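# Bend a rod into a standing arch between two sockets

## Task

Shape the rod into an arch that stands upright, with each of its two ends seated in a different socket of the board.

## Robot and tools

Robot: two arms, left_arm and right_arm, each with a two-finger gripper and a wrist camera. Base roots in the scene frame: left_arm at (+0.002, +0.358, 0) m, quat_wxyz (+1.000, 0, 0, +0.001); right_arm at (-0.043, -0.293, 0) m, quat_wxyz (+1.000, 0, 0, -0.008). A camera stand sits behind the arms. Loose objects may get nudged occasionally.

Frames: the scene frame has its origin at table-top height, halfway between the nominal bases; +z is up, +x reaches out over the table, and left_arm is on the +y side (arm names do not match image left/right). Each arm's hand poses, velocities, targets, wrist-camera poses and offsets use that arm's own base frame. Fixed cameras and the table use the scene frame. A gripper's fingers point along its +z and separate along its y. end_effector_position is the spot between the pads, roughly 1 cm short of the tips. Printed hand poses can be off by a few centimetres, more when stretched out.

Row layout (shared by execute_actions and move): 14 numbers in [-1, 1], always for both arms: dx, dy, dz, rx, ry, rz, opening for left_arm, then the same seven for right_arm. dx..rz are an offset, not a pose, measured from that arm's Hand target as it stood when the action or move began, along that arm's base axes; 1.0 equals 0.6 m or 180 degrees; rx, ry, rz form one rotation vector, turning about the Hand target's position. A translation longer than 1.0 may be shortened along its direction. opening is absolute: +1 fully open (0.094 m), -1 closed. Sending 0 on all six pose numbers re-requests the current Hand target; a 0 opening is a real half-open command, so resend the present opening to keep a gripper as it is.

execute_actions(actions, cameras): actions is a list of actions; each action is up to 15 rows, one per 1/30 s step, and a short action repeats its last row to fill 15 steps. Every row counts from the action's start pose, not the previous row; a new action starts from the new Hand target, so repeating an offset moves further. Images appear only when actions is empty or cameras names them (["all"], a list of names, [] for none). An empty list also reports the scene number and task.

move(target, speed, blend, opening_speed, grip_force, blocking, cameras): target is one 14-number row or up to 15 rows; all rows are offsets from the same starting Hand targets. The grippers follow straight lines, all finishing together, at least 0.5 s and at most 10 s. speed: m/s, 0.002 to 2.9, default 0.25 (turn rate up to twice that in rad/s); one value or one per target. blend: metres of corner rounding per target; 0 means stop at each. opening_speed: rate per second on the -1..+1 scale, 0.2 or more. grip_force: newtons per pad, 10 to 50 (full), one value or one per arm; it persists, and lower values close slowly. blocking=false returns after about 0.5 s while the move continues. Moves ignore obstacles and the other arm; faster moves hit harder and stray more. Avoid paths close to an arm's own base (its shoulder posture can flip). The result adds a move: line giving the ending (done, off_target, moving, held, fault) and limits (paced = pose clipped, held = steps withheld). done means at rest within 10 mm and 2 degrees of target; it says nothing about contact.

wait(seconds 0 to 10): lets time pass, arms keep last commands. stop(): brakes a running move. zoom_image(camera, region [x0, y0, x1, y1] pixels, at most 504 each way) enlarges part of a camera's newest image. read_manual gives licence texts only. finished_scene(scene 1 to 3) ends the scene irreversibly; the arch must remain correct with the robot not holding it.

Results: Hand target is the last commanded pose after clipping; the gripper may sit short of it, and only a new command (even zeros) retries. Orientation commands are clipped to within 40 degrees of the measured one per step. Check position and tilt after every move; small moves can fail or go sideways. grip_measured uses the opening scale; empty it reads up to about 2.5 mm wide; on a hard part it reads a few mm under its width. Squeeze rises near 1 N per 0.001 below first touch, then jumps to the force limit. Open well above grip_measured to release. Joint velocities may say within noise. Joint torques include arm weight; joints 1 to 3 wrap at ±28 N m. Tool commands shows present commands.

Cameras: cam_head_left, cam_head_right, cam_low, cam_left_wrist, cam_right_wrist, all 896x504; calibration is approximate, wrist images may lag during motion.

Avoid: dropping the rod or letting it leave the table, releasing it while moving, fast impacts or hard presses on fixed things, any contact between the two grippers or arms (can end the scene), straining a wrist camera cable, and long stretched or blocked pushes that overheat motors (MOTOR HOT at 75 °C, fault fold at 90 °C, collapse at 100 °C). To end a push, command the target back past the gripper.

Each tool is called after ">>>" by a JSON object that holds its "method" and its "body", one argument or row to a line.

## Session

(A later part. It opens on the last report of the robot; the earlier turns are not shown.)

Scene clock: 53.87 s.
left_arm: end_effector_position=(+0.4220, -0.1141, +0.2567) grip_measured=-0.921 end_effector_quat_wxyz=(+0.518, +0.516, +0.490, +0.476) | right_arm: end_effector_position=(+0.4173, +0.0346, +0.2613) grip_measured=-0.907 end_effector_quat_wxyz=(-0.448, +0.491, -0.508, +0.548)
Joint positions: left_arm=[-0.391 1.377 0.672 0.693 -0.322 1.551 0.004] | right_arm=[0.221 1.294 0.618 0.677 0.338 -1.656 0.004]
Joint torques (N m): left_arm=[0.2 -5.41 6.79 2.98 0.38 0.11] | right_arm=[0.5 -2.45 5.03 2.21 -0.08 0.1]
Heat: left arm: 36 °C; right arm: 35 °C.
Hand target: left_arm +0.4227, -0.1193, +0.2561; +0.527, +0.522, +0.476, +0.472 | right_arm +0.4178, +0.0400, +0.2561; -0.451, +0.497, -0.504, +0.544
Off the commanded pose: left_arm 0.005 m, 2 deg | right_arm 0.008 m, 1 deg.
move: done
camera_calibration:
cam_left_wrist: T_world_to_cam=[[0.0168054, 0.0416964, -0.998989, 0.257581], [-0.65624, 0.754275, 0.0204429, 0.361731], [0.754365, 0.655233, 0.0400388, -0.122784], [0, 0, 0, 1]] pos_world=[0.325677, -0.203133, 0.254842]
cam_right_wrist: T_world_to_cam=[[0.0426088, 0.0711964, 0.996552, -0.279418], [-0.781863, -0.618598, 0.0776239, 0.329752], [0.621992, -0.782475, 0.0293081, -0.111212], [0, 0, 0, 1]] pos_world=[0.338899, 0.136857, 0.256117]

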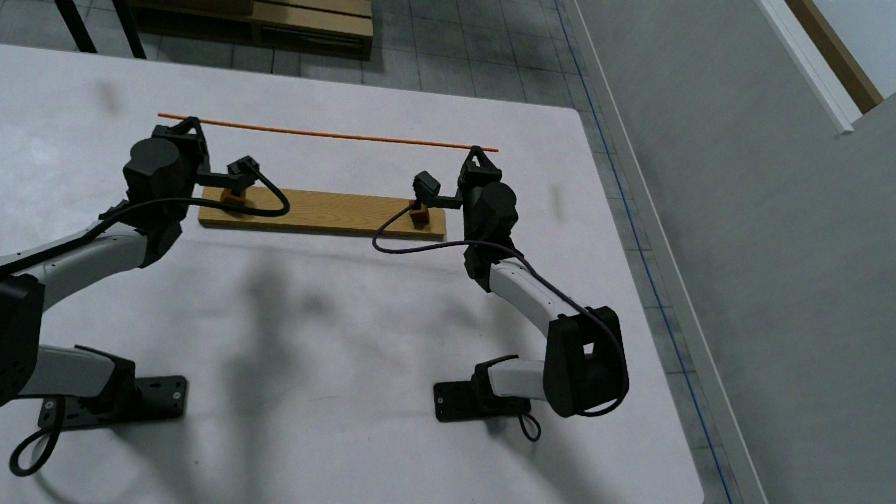

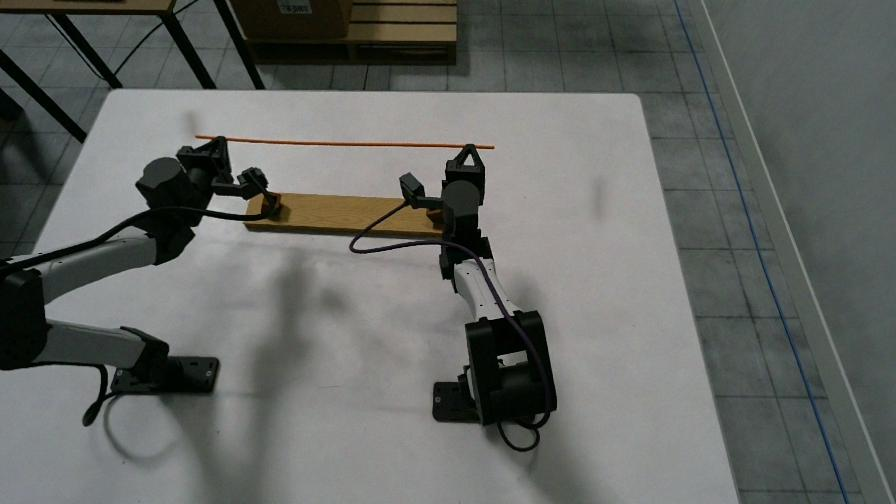

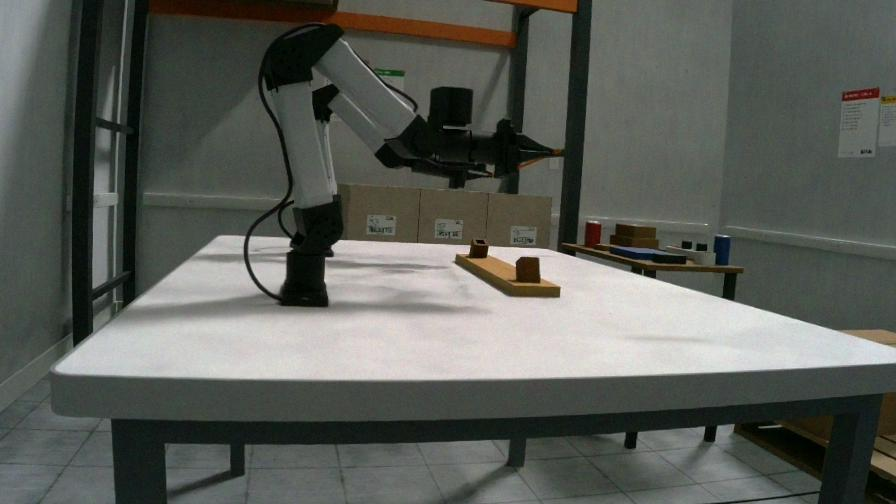

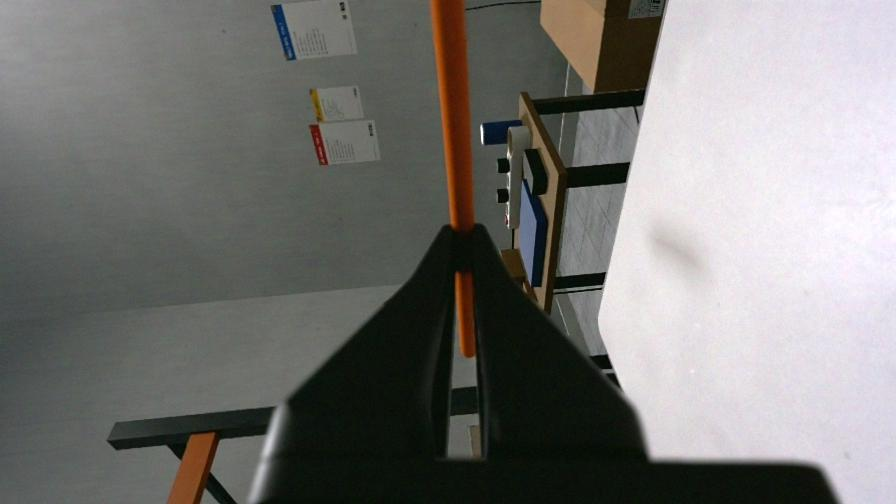

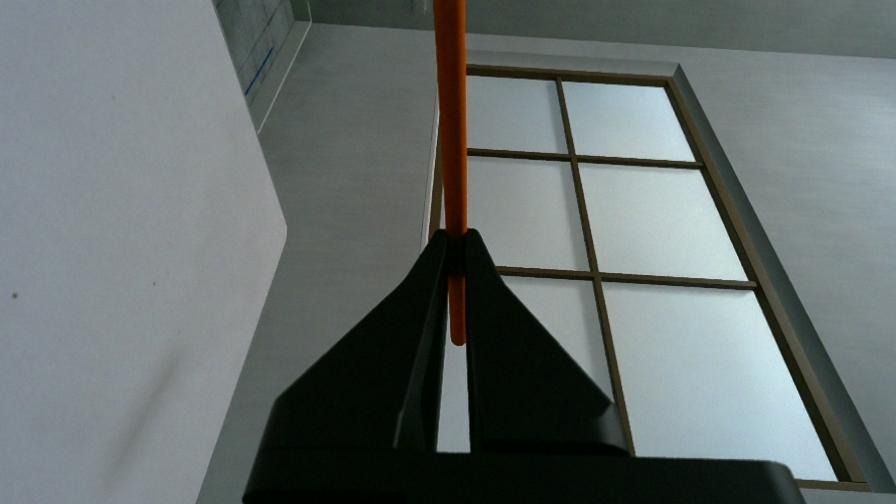

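>>> {"method": "move", "body": {
  "target": [0,0,0,0,0,0,-0.4,0,0,0,0,0,0,-1],
  "opening_speed": 0.3,
  "cameras": ["cam_head_left","cam_left_wrist","cam_right_wrist"]
}}

>>> {"method": "zoom_image", "body": {
  "camera": "cam_head_left",
  "region": [130, 90, 290, 180]
}}

Scene clock: 57.63 s.
left_arm: end_effector_position=(+0.4217, -0.1176, +0.2569) grip_measured=-0.402 end_effector_quat_wxyz=(+0.522, +0.522, +0.483, +0.472) | right_arm: end_effector_position=(+0.4171, +0.0366, +0.2621) grip_measured=-0.907 end_effector_quat_wxyz=(-0.449, +0.493, -0.505, +0.548)
Joint positions: left_arm=[-0.391 1.377 0.672 0.693 -0.302 1.556 0.028] | right_arm=[0.226 1.294 0.618 0.68 0.338 -1.659 0.004]
Joint torques (N m): left_arm=[0.24 -5.37 6.78 2.99 0.18 0.05] | right_arm=[0.09 -2.44 5.04 2.2 -0.08 0.13]
Heat: left arm: 38 °C; right arm: 36 °C.
Hand target: left_arm +0.4227, -0.1193, +0.2561; +0.527, +0.522, +0.476, +0.472 | right_arm +0.4178, +0.0401, +0.2561; -0.451, +0.496, -0.504, +0.544
Off the commanded pose: left_arm 0.002 m, 1 deg | right_arm 0.007 m, 1 deg.
move: done
camera_calibration:
cam_left_wrist: T_world_to_cam=[[0.0186265, 0.0457983, -0.998777, 0.257562], [-0.640836, 0.767326, 0.0232341, 0.358484], [0.767452, 0.639619, 0.0436418, -0.128601], [0, 0, 0, 1]] pos_world=[0.323627, -0.204615, 0.25453]
cam_right_wrist: T_world_to_cam=[[0.0397013, 0.0744271, 0.996436, -0.279144], [-0.779244, -0.621911, 0.0775002, 0.329792], [0.625462, -0.779543, 0.0333062, -0.112141], [0, 0, 0, 1]] pos_world=[0.33821, 0.138459, 0.256325]
Images, in order (width x height): cam_head_left 896x504, cam_left_wrist 896x504, cam_right_wrist 896x504.

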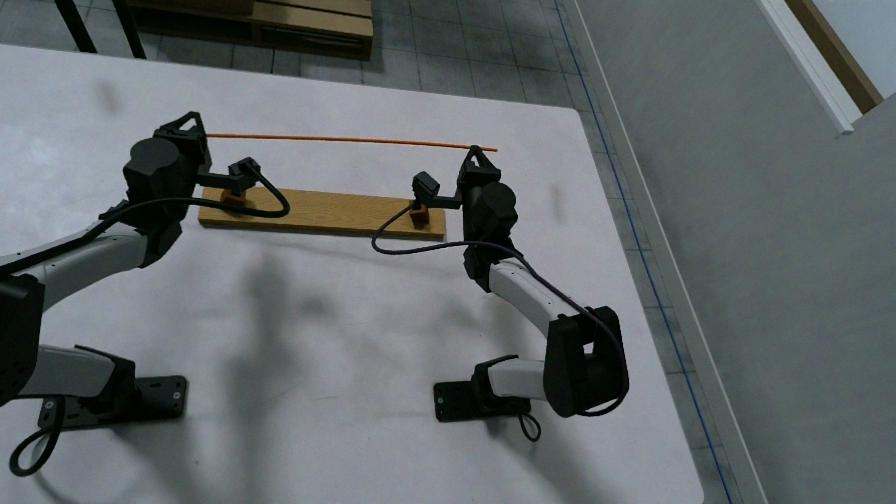

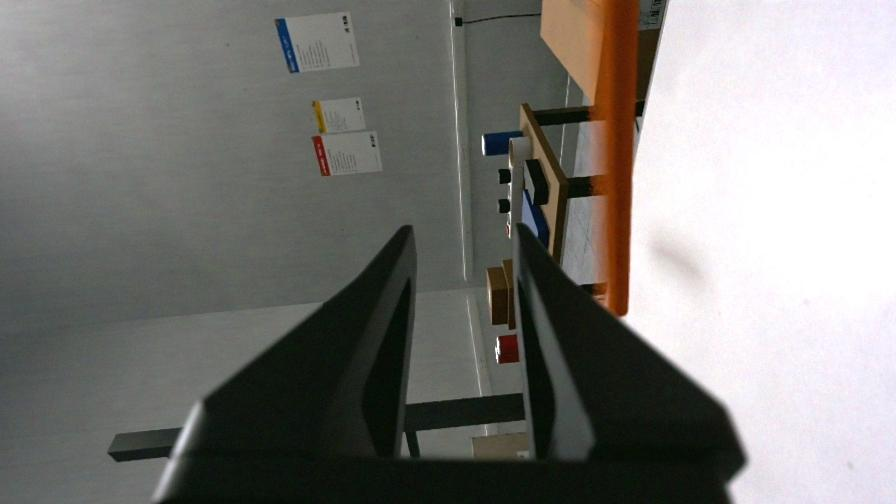

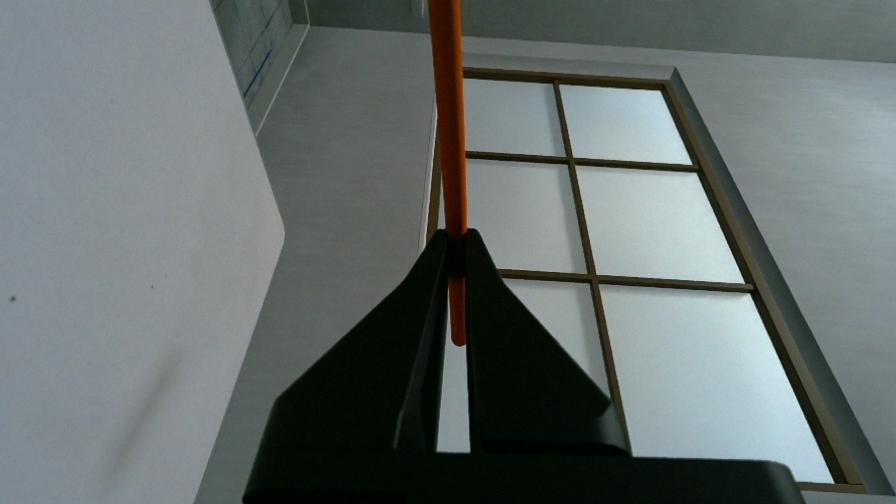

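Scaled by 3.150 from the camera's 896x504 image, which has a finer 1280x720 frame.

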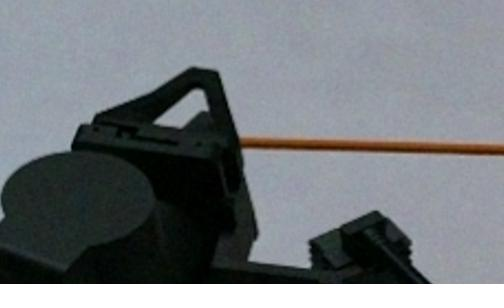

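>>> {"method": "move", "body": {
  "target": [
    [-0.055,0,0,0,0,0,0.3,0,0,0,0,0,0,-1],
    [-0.055,0,-0.069,0,0,0,0.3,0,0,0,0,0,0,-1]
  ],
  "speed": 0.1,
  "cameras": ["cam_head_left","cam_left_wrist"]
}}

Scene clock: 63.23 s.
left_arm: end_effector_position=(+0.3902, -0.1169, +0.2121) grip_measured=+0.298 end_effector_quat_wxyz=(+0.521, +0.526, +0.481, +0.468) | right_arm: end_effector_position=(+0.4171, +0.0366, +0.2621) grip_measured=-0.907 end_effector_quat_wxyz=(-0.449, +0.493, -0.505, +0.548)
Joint positions: left_arm=[-0.431 1.366 0.462 0.885 -0.333 1.556 0.061] | right_arm=[0.226 1.294 0.618 0.68 0.338 -1.659 0.004]
Joint torques (N m): left_arm=[-0.76 -4.79 6.45 3 -0.02 0.04] | right_arm=[0.1 -2.45 5.04 2.2 -0.08 0.13]
Heat: left arm: 40 °C; right arm: 37 °C.
Hand target: left_arm +0.3898, -0.1193, +0.2147; +0.527, +0.522, +0.476, +0.472 | right_arm +0.4178, +0.0401, +0.2561; -0.451, +0.496, -0.504, +0.544
Off the commanded pose: left_arm 0.004 m, 1 deg | right_arm 0.007 m, 1 deg.
move: done
camera_calibration:
cam_left_wrist: T_world_to_cam=[[0.0123529, 0.0494269, -0.998701, 0.216188], [-0.633334, 0.77328, 0.0304369, 0.335074], [0.77378, 0.632135, 0.040856, -0.105654], [0, 0, 0, 1]] pos_world=[0.291296, -0.203004, 0.210025]
Images, in order (width x height): cam_head_left 896x504, cam_left_wrist 896x504.

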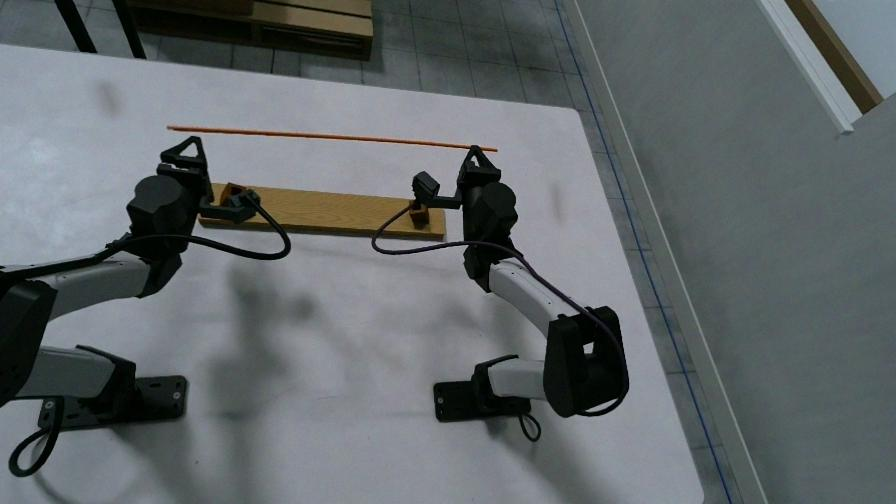

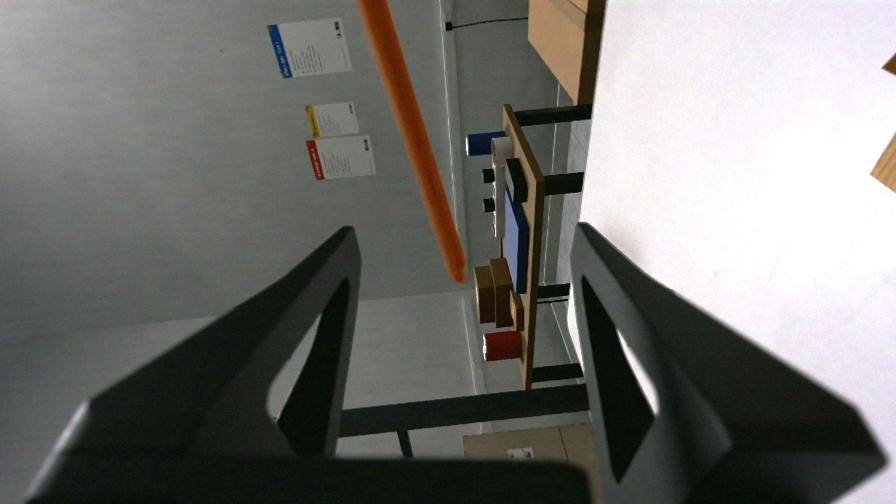

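>>> {"method": "zoom_image", "body": {
  "camera": "cam_left_wrist",
  "region": [380, 200, 500, 300]
}}

>>> {"method": "zoom_image", "body": {
  "camera": "cam_head_left",
  "region": [130, 90, 290, 180]
}}

Scaled by 4.200 from the camera's 896x504 image, which has a finer 1280x720 frame.

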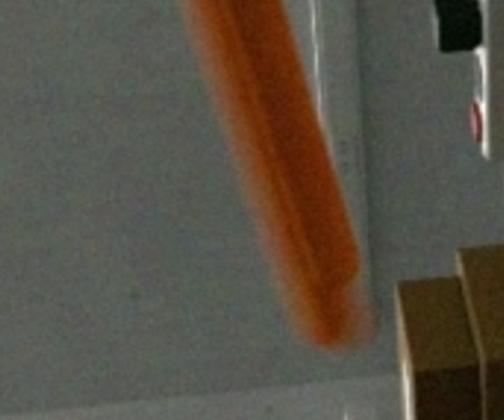

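Scaled by 3.150 from the camera's 896x504 image, which has a finer 1280x720 frame.

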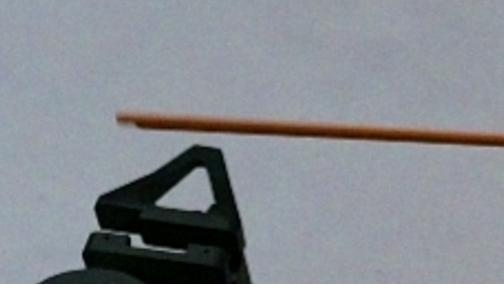

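>>> {"method": "wait", "body": {
  "seconds": 1,
  "cameras": ["cam_head_left","cam_head_right","cam_left_wrist"]
}}

>>> {"method": "zoom_image", "body": {
  "camera": "cam_head_right",
  "region": [180, 110, 300, 190]
}}

>>> {"method": "zoom_image", "body": {
  "camera": "cam_head_left",
  "region": [150, 100, 270, 180]
}}

>>> {"method": "zoom_image", "body": {
  "camera": "cam_left_wrist",
  "region": [380, 200, 500, 300]
}}

Scene clock: 75.30 s.
left_arm: end_effector_position=(+0.3902, -0.1169, +0.2122) grip_measured=+0.298 end_effector_quat_wxyz=(+0.521, +0.526, +0.481, +0.469) | right_arm: end_effector_position=(+0.4171, +0.0366, +0.2621) grip_measured=-0.907 end_effector_quat_wxyz=(-0.449, +0.493, -0.505, +0.548)
Joint positions: left_arm=[-0.431 1.366 0.462 0.886 -0.333 1.556 0.061] | right_arm=[0.226 1.294 0.618 0.68 0.338 -1.659 0.004]
Joint torques (N m): left_arm=[-0.77 -4.78 6.46 2.99 -0.02 0.05] | right_arm=[0.1 -2.47 5.05 2.2 -0.08 0.12]
Heat: left arm: 41 °C; right arm: 38 °C.
Hand target: left_arm +0.3898, -0.1193, +0.2147; +0.527, +0.522, +0.476, +0.472 | right_arm +0.4178, +0.0401, +0.2561; -0.451, +0.496, -0.504, +0.544
Tool commands: left_gripper/opening=+0.3 right_gripper/opening=-1.0
Off the commanded pose: left_arm 0.003 m, 1 deg | right_arm 0.007 m, 1 deg.
wait: 1.00 s; at rest from the start
camera_calibration:
cam_left_wrist: T_world_to_cam=[[0.0126971, 0.0493207, -0.998702, 0.216166], [-0.633335, 0.773291, 0.0301369, 0.335137], [0.773774, 0.63213, 0.0410551, -0.105699], [0, 0, 0, 1]] pos_world=[0.291296, -0.203004, 0.210125]
Images, in order (width x height): cam_head_left 896x504, cam_head_right 896x504, cam_left_wrist 896x504.

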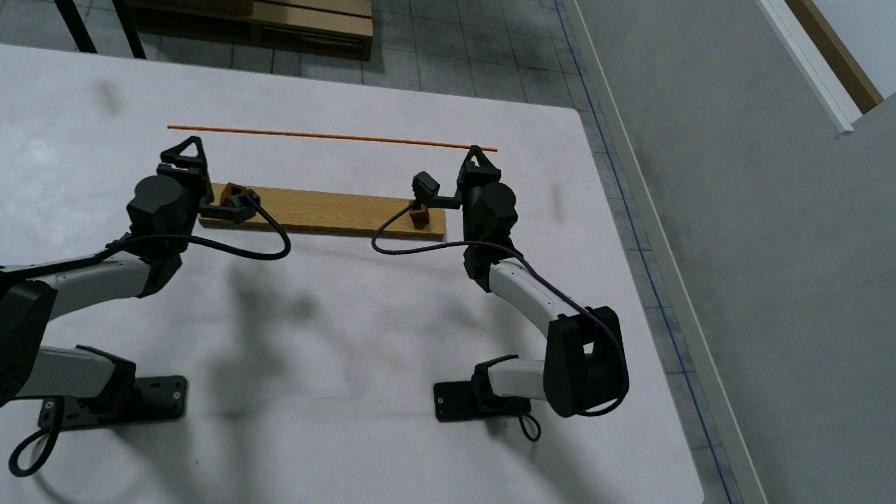

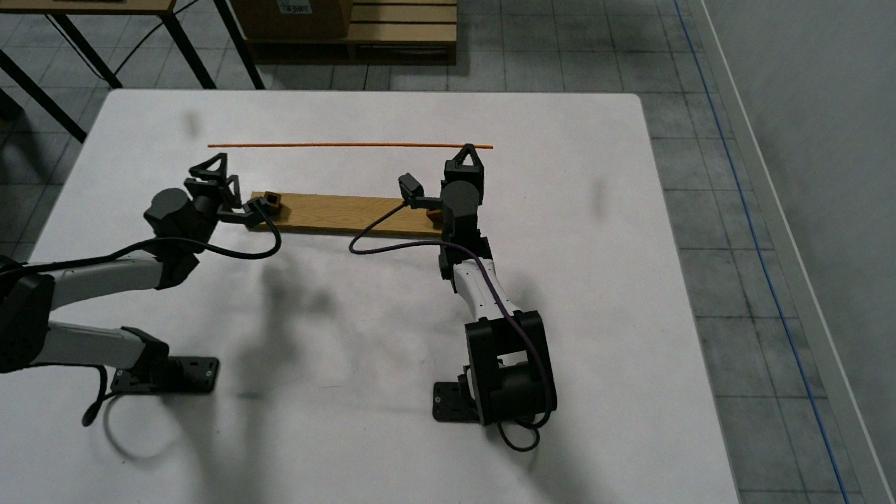

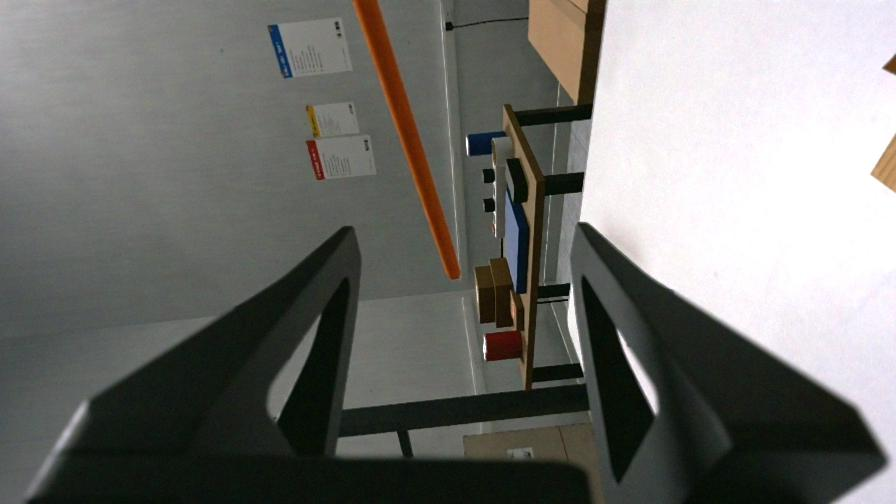

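Scaled by 4.200 from the camera's 896x504 image, which has a finer 1280x720 frame.

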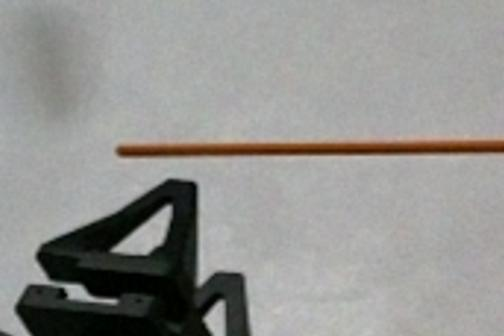

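Scaled by 4.200 from the camera's 896x504 image, which has a finer 1280x720 frame.

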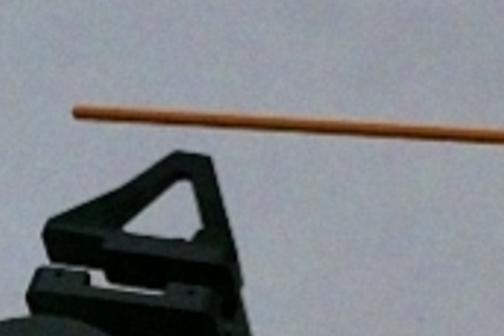

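Scaled by 4.200 from the camera's 896x504 image, which has a finer 1280x720 frame.

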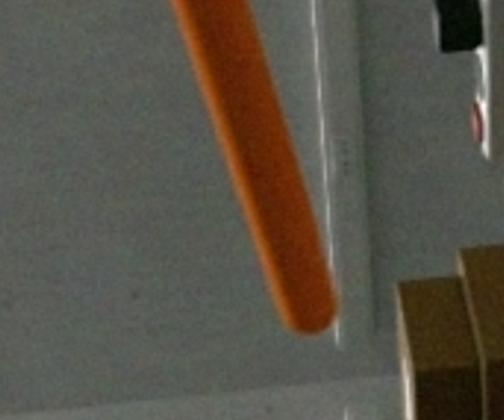

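>>> {"method": "move", "body": {
  "target": [0.075,-0.002,0.0,0,0,0,0.3,0,0,0,0,0,0,-1],
  "speed": 0.1,
  "cameras": ["cam_head_left","cam_head_right","cam_left_wrist"]
}}

>>> {"method": "zoom_image", "body": {
  "camera": "cam_head_right",
  "region": [180, 110, 300, 190]
}}

>>> {"method": "zoom_image", "body": {
  "camera": "cam_head_left",
  "region": [150, 90, 270, 170]
}}

Scene clock: 84.33 s.
left_arm: end_effector_position=(+0.4281, -0.1179, +0.1995) grip_measured=+0.298 end_effector_quat_wxyz=(+0.510, +0.534, +0.488, +0.466) | right_arm: end_effector_position=(+0.4171, +0.0366, +0.2621) grip_measured=-0.907 end_effector_quat_wxyz=(-0.449, +0.493, -0.505, +0.548)
Joint positions: left_arm=[-0.382 1.537 0.577 0.912 -0.292 1.558 0.061] | right_arm=[0.226 1.294 0.618 0.68 0.338 -1.659 0.004]
Joint torques (N m): left_arm=[0.59 -6.39 8.85 3.01 0.2 0.03] | right_arm=[0.1 -2.47 5.04 2.2 -0.08 0.12]
Heat: left arm: 41 °C; right arm: 38 °C.
Hand target: left_arm +0.4347, -0.1205, +0.2147; +0.527, +0.522, +0.476, +0.472 | right_arm +0.4178, +0.0401, +0.2561; -0.451, +0.496, -0.504, +0.544
Off the commanded pose: left_arm 0.017 m, 3 deg | right_arm 0.007 m, 1 deg.
move: off_target (left_arm)
camera_calibration:
cam_left_wrist: T_world_to_cam=[[-0.0150567, 0.0615217, -0.997992, 0.216279], [-0.638238, 0.767729, 0.0569561, 0.35637], [0.769692, 0.637814, 0.027706, -0.128729], [0, 0, 0, 1]] pos_world=[0.329787, -0.204797, 0.199114]
Images, in order (width x height): cam_head_left 896x504, cam_head_right 896x504, cam_left_wrist 896x504.

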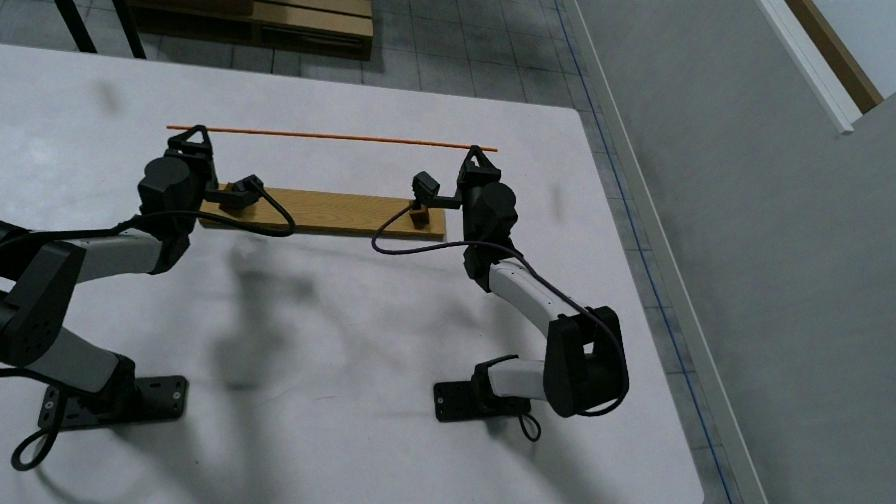

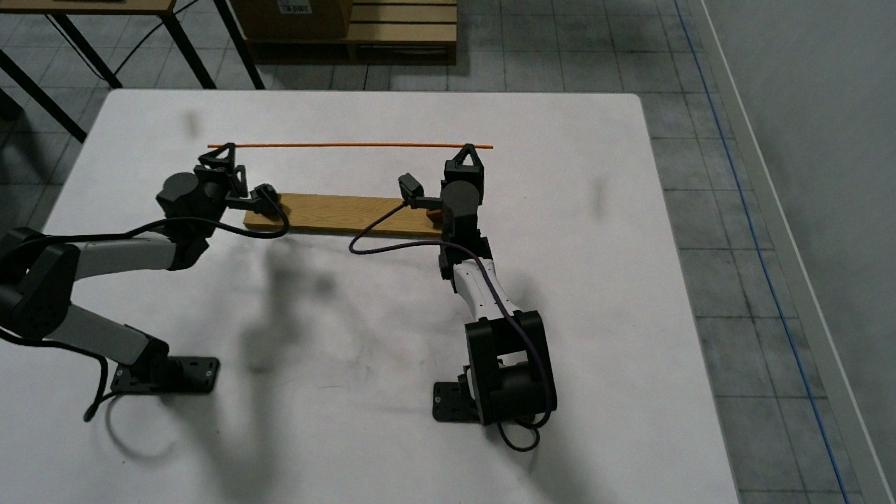

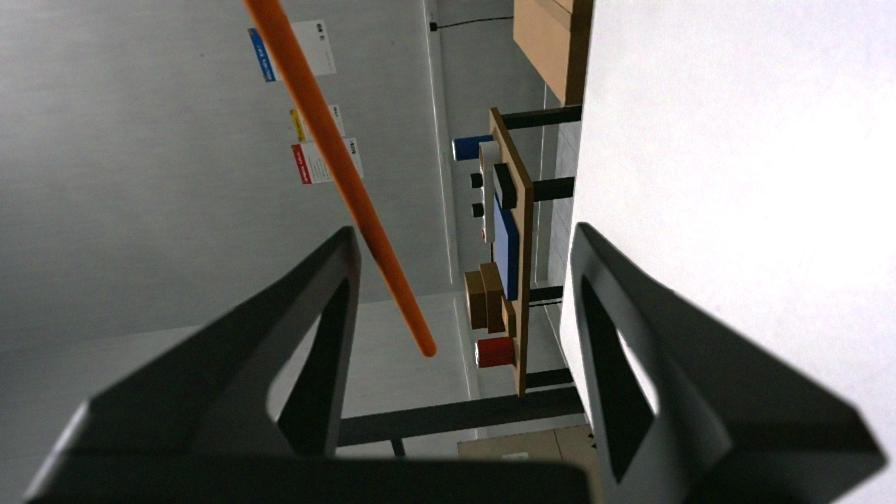

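Scaled by 4.200 from the camera's 896x504 image, which has a finer 1280x720 frame.

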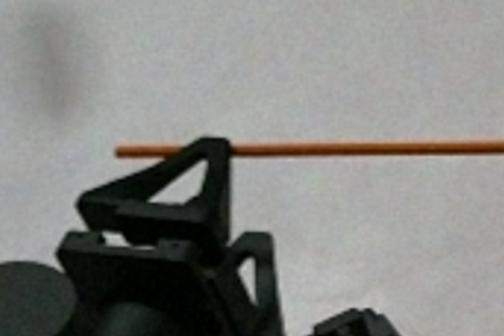

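Scaled by 4.200 from the camera's 896x504 image, which has a finer 1280x720 frame.

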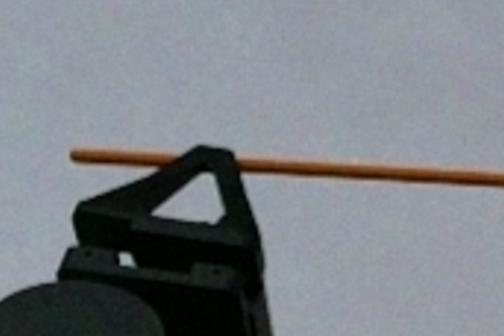

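>>> {"method": "move", "body": {
  "target": [0.0,0.0,0.034,0,-0.012,0,0.3,0,0,0,0,0,0,-1],
  "speed": 0.1
}}

>>> {"method": "move", "body": {
  "target": [0.032,0.0,0.0,0,0,0,0.3,0,0,0,0,0,0,-1],
  "speed": 0.06,
  "cameras": ["cam_head_left","cam_head_right","cam_left_wrist"]
}}

>>> {"method": "zoom_image", "body": {
  "camera": "cam_head_right",
  "region": [180, 110, 300, 190]
}}

>>> {"method": "zoom_image", "body": {
  "camera": "cam_head_left",
  "region": [150, 90, 270, 170]
}}

Scene clock: 89.50 s.
left_arm: end_effector_position=(+0.4316, -0.1195, +0.2091) grip_measured=+0.298 end_effector_quat_wxyz=(+0.514, +0.530, +0.481, +0.473) | right_arm: end_effector_position=(+0.4171, +0.0366, +0.2621) grip_measured=-0.907 end_effector_quat_wxyz=(-0.449, +0.493, -0.505, +0.548)
Joint positions: left_arm=[-0.382 1.537 0.599 0.912 -0.291 1.571 0.061] | right_arm=[0.226 1.294 0.618 0.68 0.338 -1.659 0.004]
Joint torques (N m): left_arm=[0.57 -9.84 8.99 2.81 0.19 0.04] | right_arm=[0.1 -2.47 5.04 2.2 -0.07 0.12]
Heat: left arm: 42 °C; right arm: 39 °C.
Hand target: left_arm +0.4347, -0.1204, +0.2351; +0.536, +0.513, +0.466, +0.482 | right_arm +0.4178, +0.0401, +0.2561; -0.451, +0.496, -0.504, +0.544
Off the commanded pose: left_arm 0.026 m, 4 deg | right_arm 0.007 m, 1 deg.
move: off_target (left_arm)

Scene clock: 90.37 s.
left_arm: end_effector_position=(+0.4477, -0.1188, +0.2224) grip_measured=+0.298 end_effector_quat_wxyz=(+0.523, +0.521, +0.476, +0.478) | right_arm: end_effector_position=(+0.4171, +0.0366, +0.2621) grip_measured=-0.907 end_effector_quat_wxyz=(-0.449, +0.493, -0.505, +0.548)
Joint positions: left_arm=[-0.359 1.575 0.667 0.912 -0.268 1.573 0.061] | right_arm=[0.226 1.294 0.618 0.68 0.338 -1.659 0.004]
Joint torques (N m): left_arm=[0.65 -7.13 9.18 2.82 0.22 0.02] | right_arm=[0.1 -2.47 5.03 2.2 -0.08 0.12]
Heat: left arm: 42 °C; right arm: 39 °C.
Hand target: left_arm +0.4540, -0.1204, +0.2351; +0.536, +0.513, +0.466, +0.482 | right_arm +0.4178, +0.0401, +0.2561; -0.451, +0.496, -0.504, +0.544
Off the commanded pose: left_arm 0.014 m, 2 deg | right_arm 0.007 m, 1 deg.
move: off_target (left_arm)
camera_calibration:
cam_left_wrist: T_world_to_cam=[[0.0348344, 0.0565747, -0.99779, 0.216465], [-0.639076, 0.768849, 0.0212825, 0.376688], [0.768354, 0.636923, 0.0629379, -0.151292], [0, 0, 0, 1]] pos_world=[0.349438, -0.205501, 0.217492]
Images, in order (width x height): cam_head_left 896x504, cam_head_right 896x504, cam_left_wrist 896x504.

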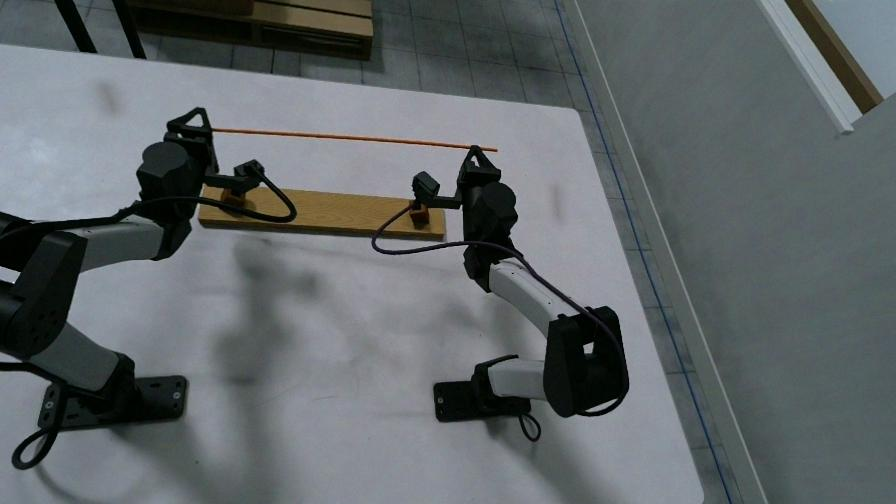

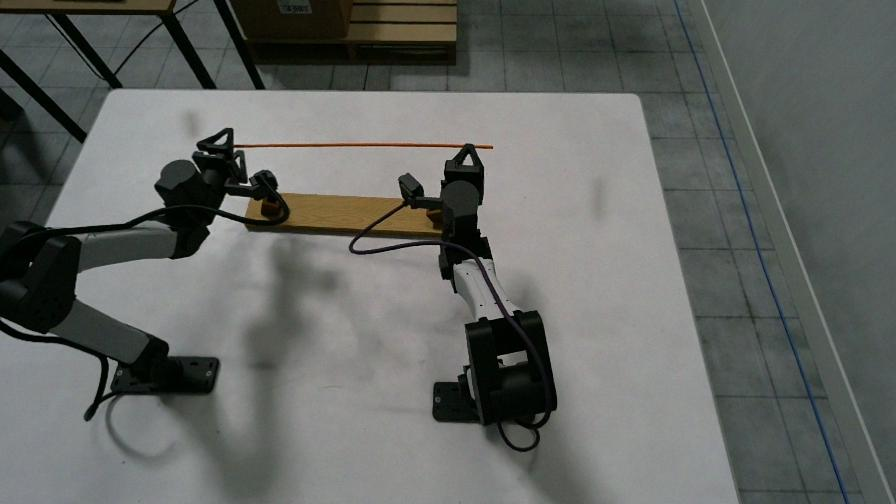

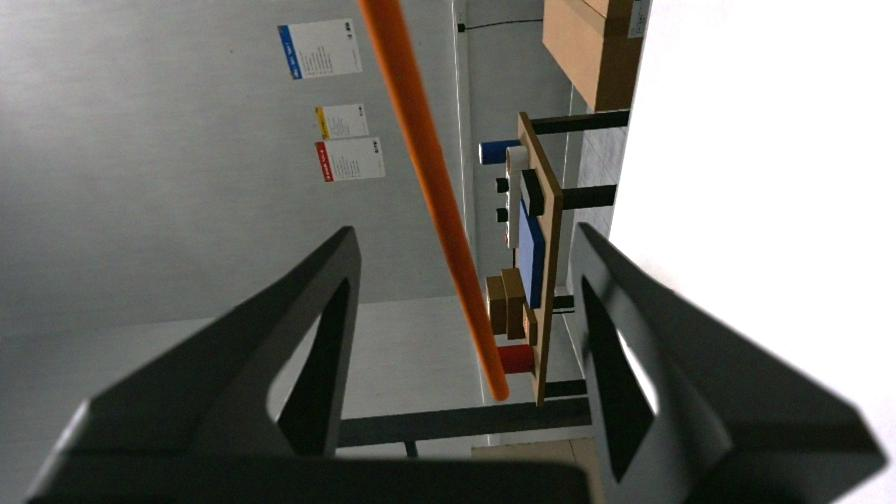

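Scaled by 4.200 from the camera's 896x504 image, which has a finer 1280x720 frame.

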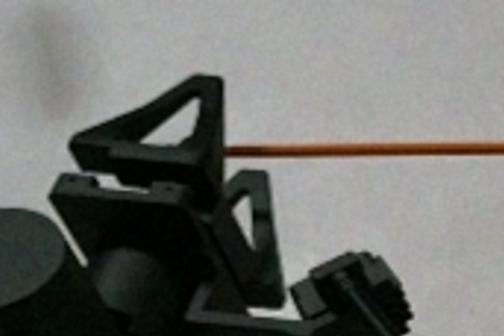

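Scaled by 4.200 from the camera's 896x504 image, which has a finer 1280x720 frame.

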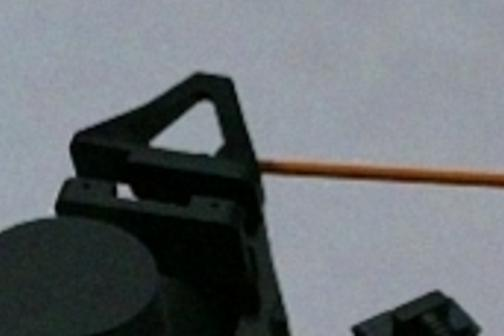

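>>> {"method": "move", "body": {
  "target": [-0.004,0.0,-0.004,0,0,0,-1,0,0,0,0,0,0,-1],
  "speed": 0.06,
  "opening_speed": 0.4,
  "cameras": ["cam_head_left","cam_head_right","cam_left_wrist","cam_right_wrist"]
}}

>>> {"method": "zoom_image", "body": {
  "camera": "cam_left_wrist",
  "region": [400, 180, 540, 420]
}}

Scene clock: 98.10 s.
left_arm: end_effector_position=(+0.4477, -0.1189, +0.2243) grip_measured=-0.909 end_effector_quat_wxyz=(+0.526, +0.519, +0.474, +0.479) | right_arm: end_effector_position=(+0.4171, +0.0366, +0.2621) grip_measured=-0.907 end_effector_quat_wxyz=(-0.448, +0.494, -0.504, +0.549)
Joint positions: left_arm=[-0.359 1.575 0.667 0.92 -0.267 1.573 0.004] | right_arm=[0.226 1.294 0.618 0.68 0.338 -1.664 0.004]
Joint torques (N m): left_arm=[0.46 -7.16 8.2 2.84 0.17 0.02] | right_arm=[0.1 -2.45 5.05 2.2 -0.08 0.16]
Heat: left arm: 43 °C; right arm: 39 °C.
Hand target: left_arm +0.4516, -0.1204, +0.2327; +0.536, +0.513, +0.466, +0.482 | right_arm +0.4178, +0.0401, +0.2561; -0.451, +0.496, -0.504, +0.544
Off the commanded pose: left_arm 0.009 m, 2 deg | right_arm 0.007 m, 1 deg.
move: done
camera_calibration:
cam_left_wrist: T_world_to_cam=[[0.0422668, 0.0537177, -0.997661, 0.214761], [-0.63863, 0.76938, 0.0143701, 0.378142], [0.768352, 0.636529, 0.0668249, -0.152181], [0, 0, 0, 1]] pos_world=[0.349344, -0.205604, 0.218994]
cam_right_wrist: T_world_to_cam=[[0.0401469, 0.0786387, 0.996094, -0.2794], [-0.779206, -0.62158, 0.0804773, 0.328999], [0.625481, -0.779393, 0.0363212, -0.112929], [0, 0, 0, 1]] pos_world=[0.33821, 0.138455, 0.255934]
Images, in order (width x height): cam_head_left 896x504, cam_head_right 896x504, cam_left_wrist 896x504, cam_right_wrist 896x504.

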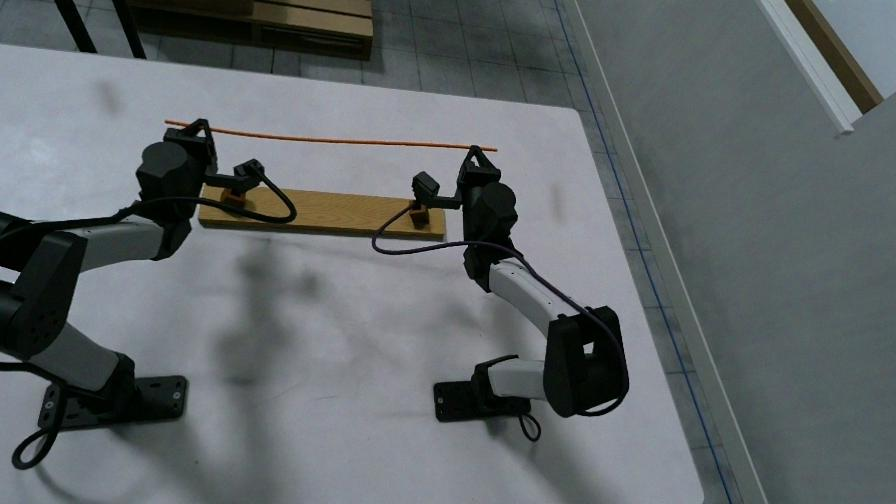

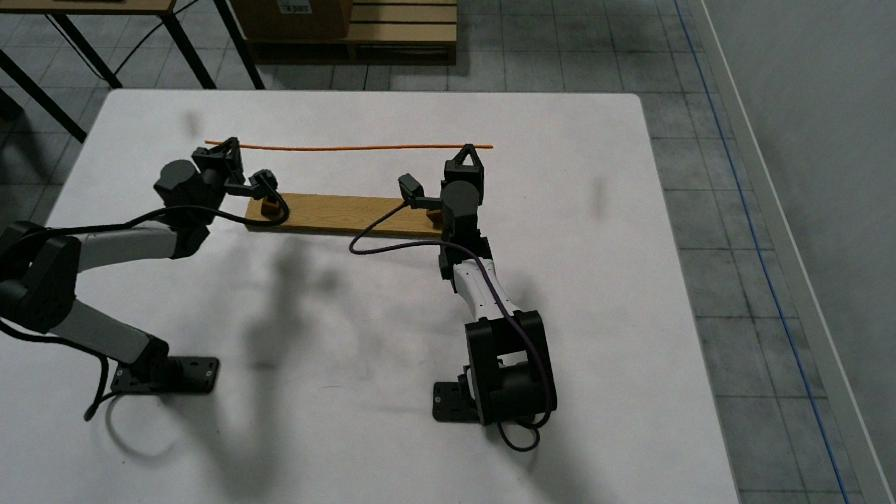

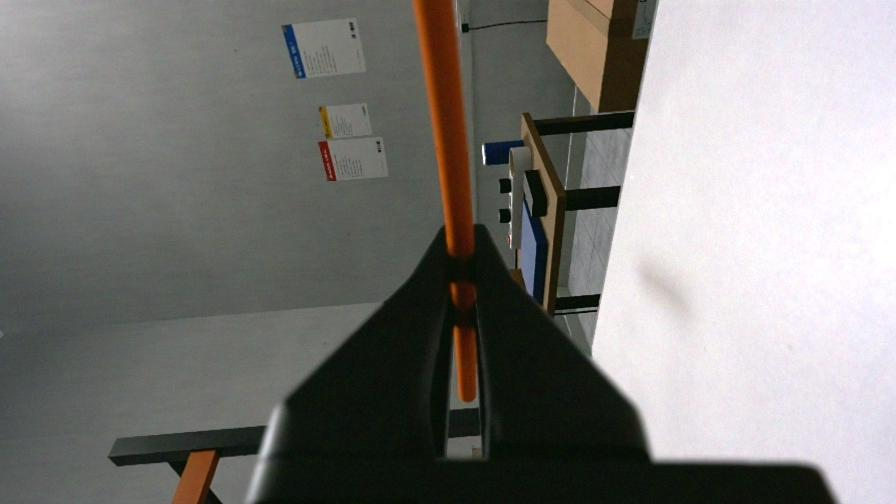

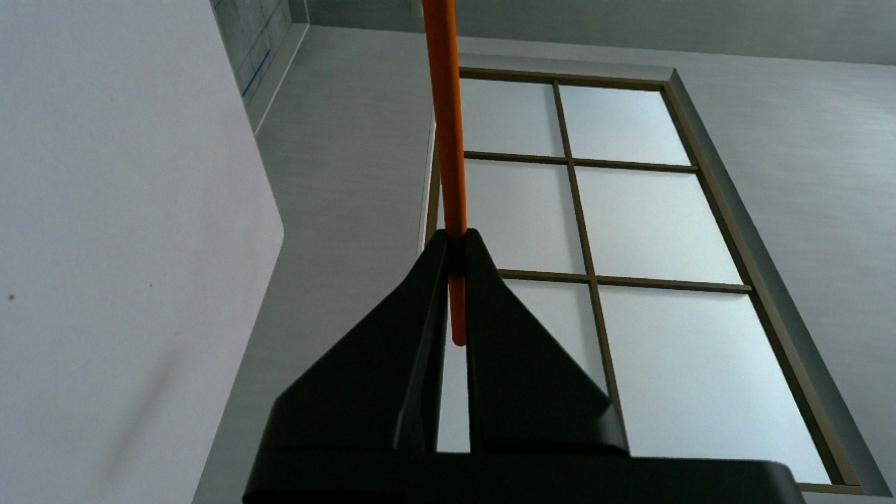

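Scaled by 2.100 from the camera's 896x504 image, which has a finer 1280x720 frame.

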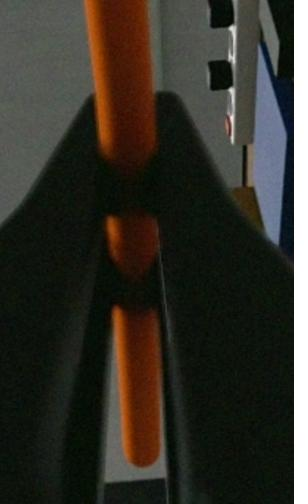

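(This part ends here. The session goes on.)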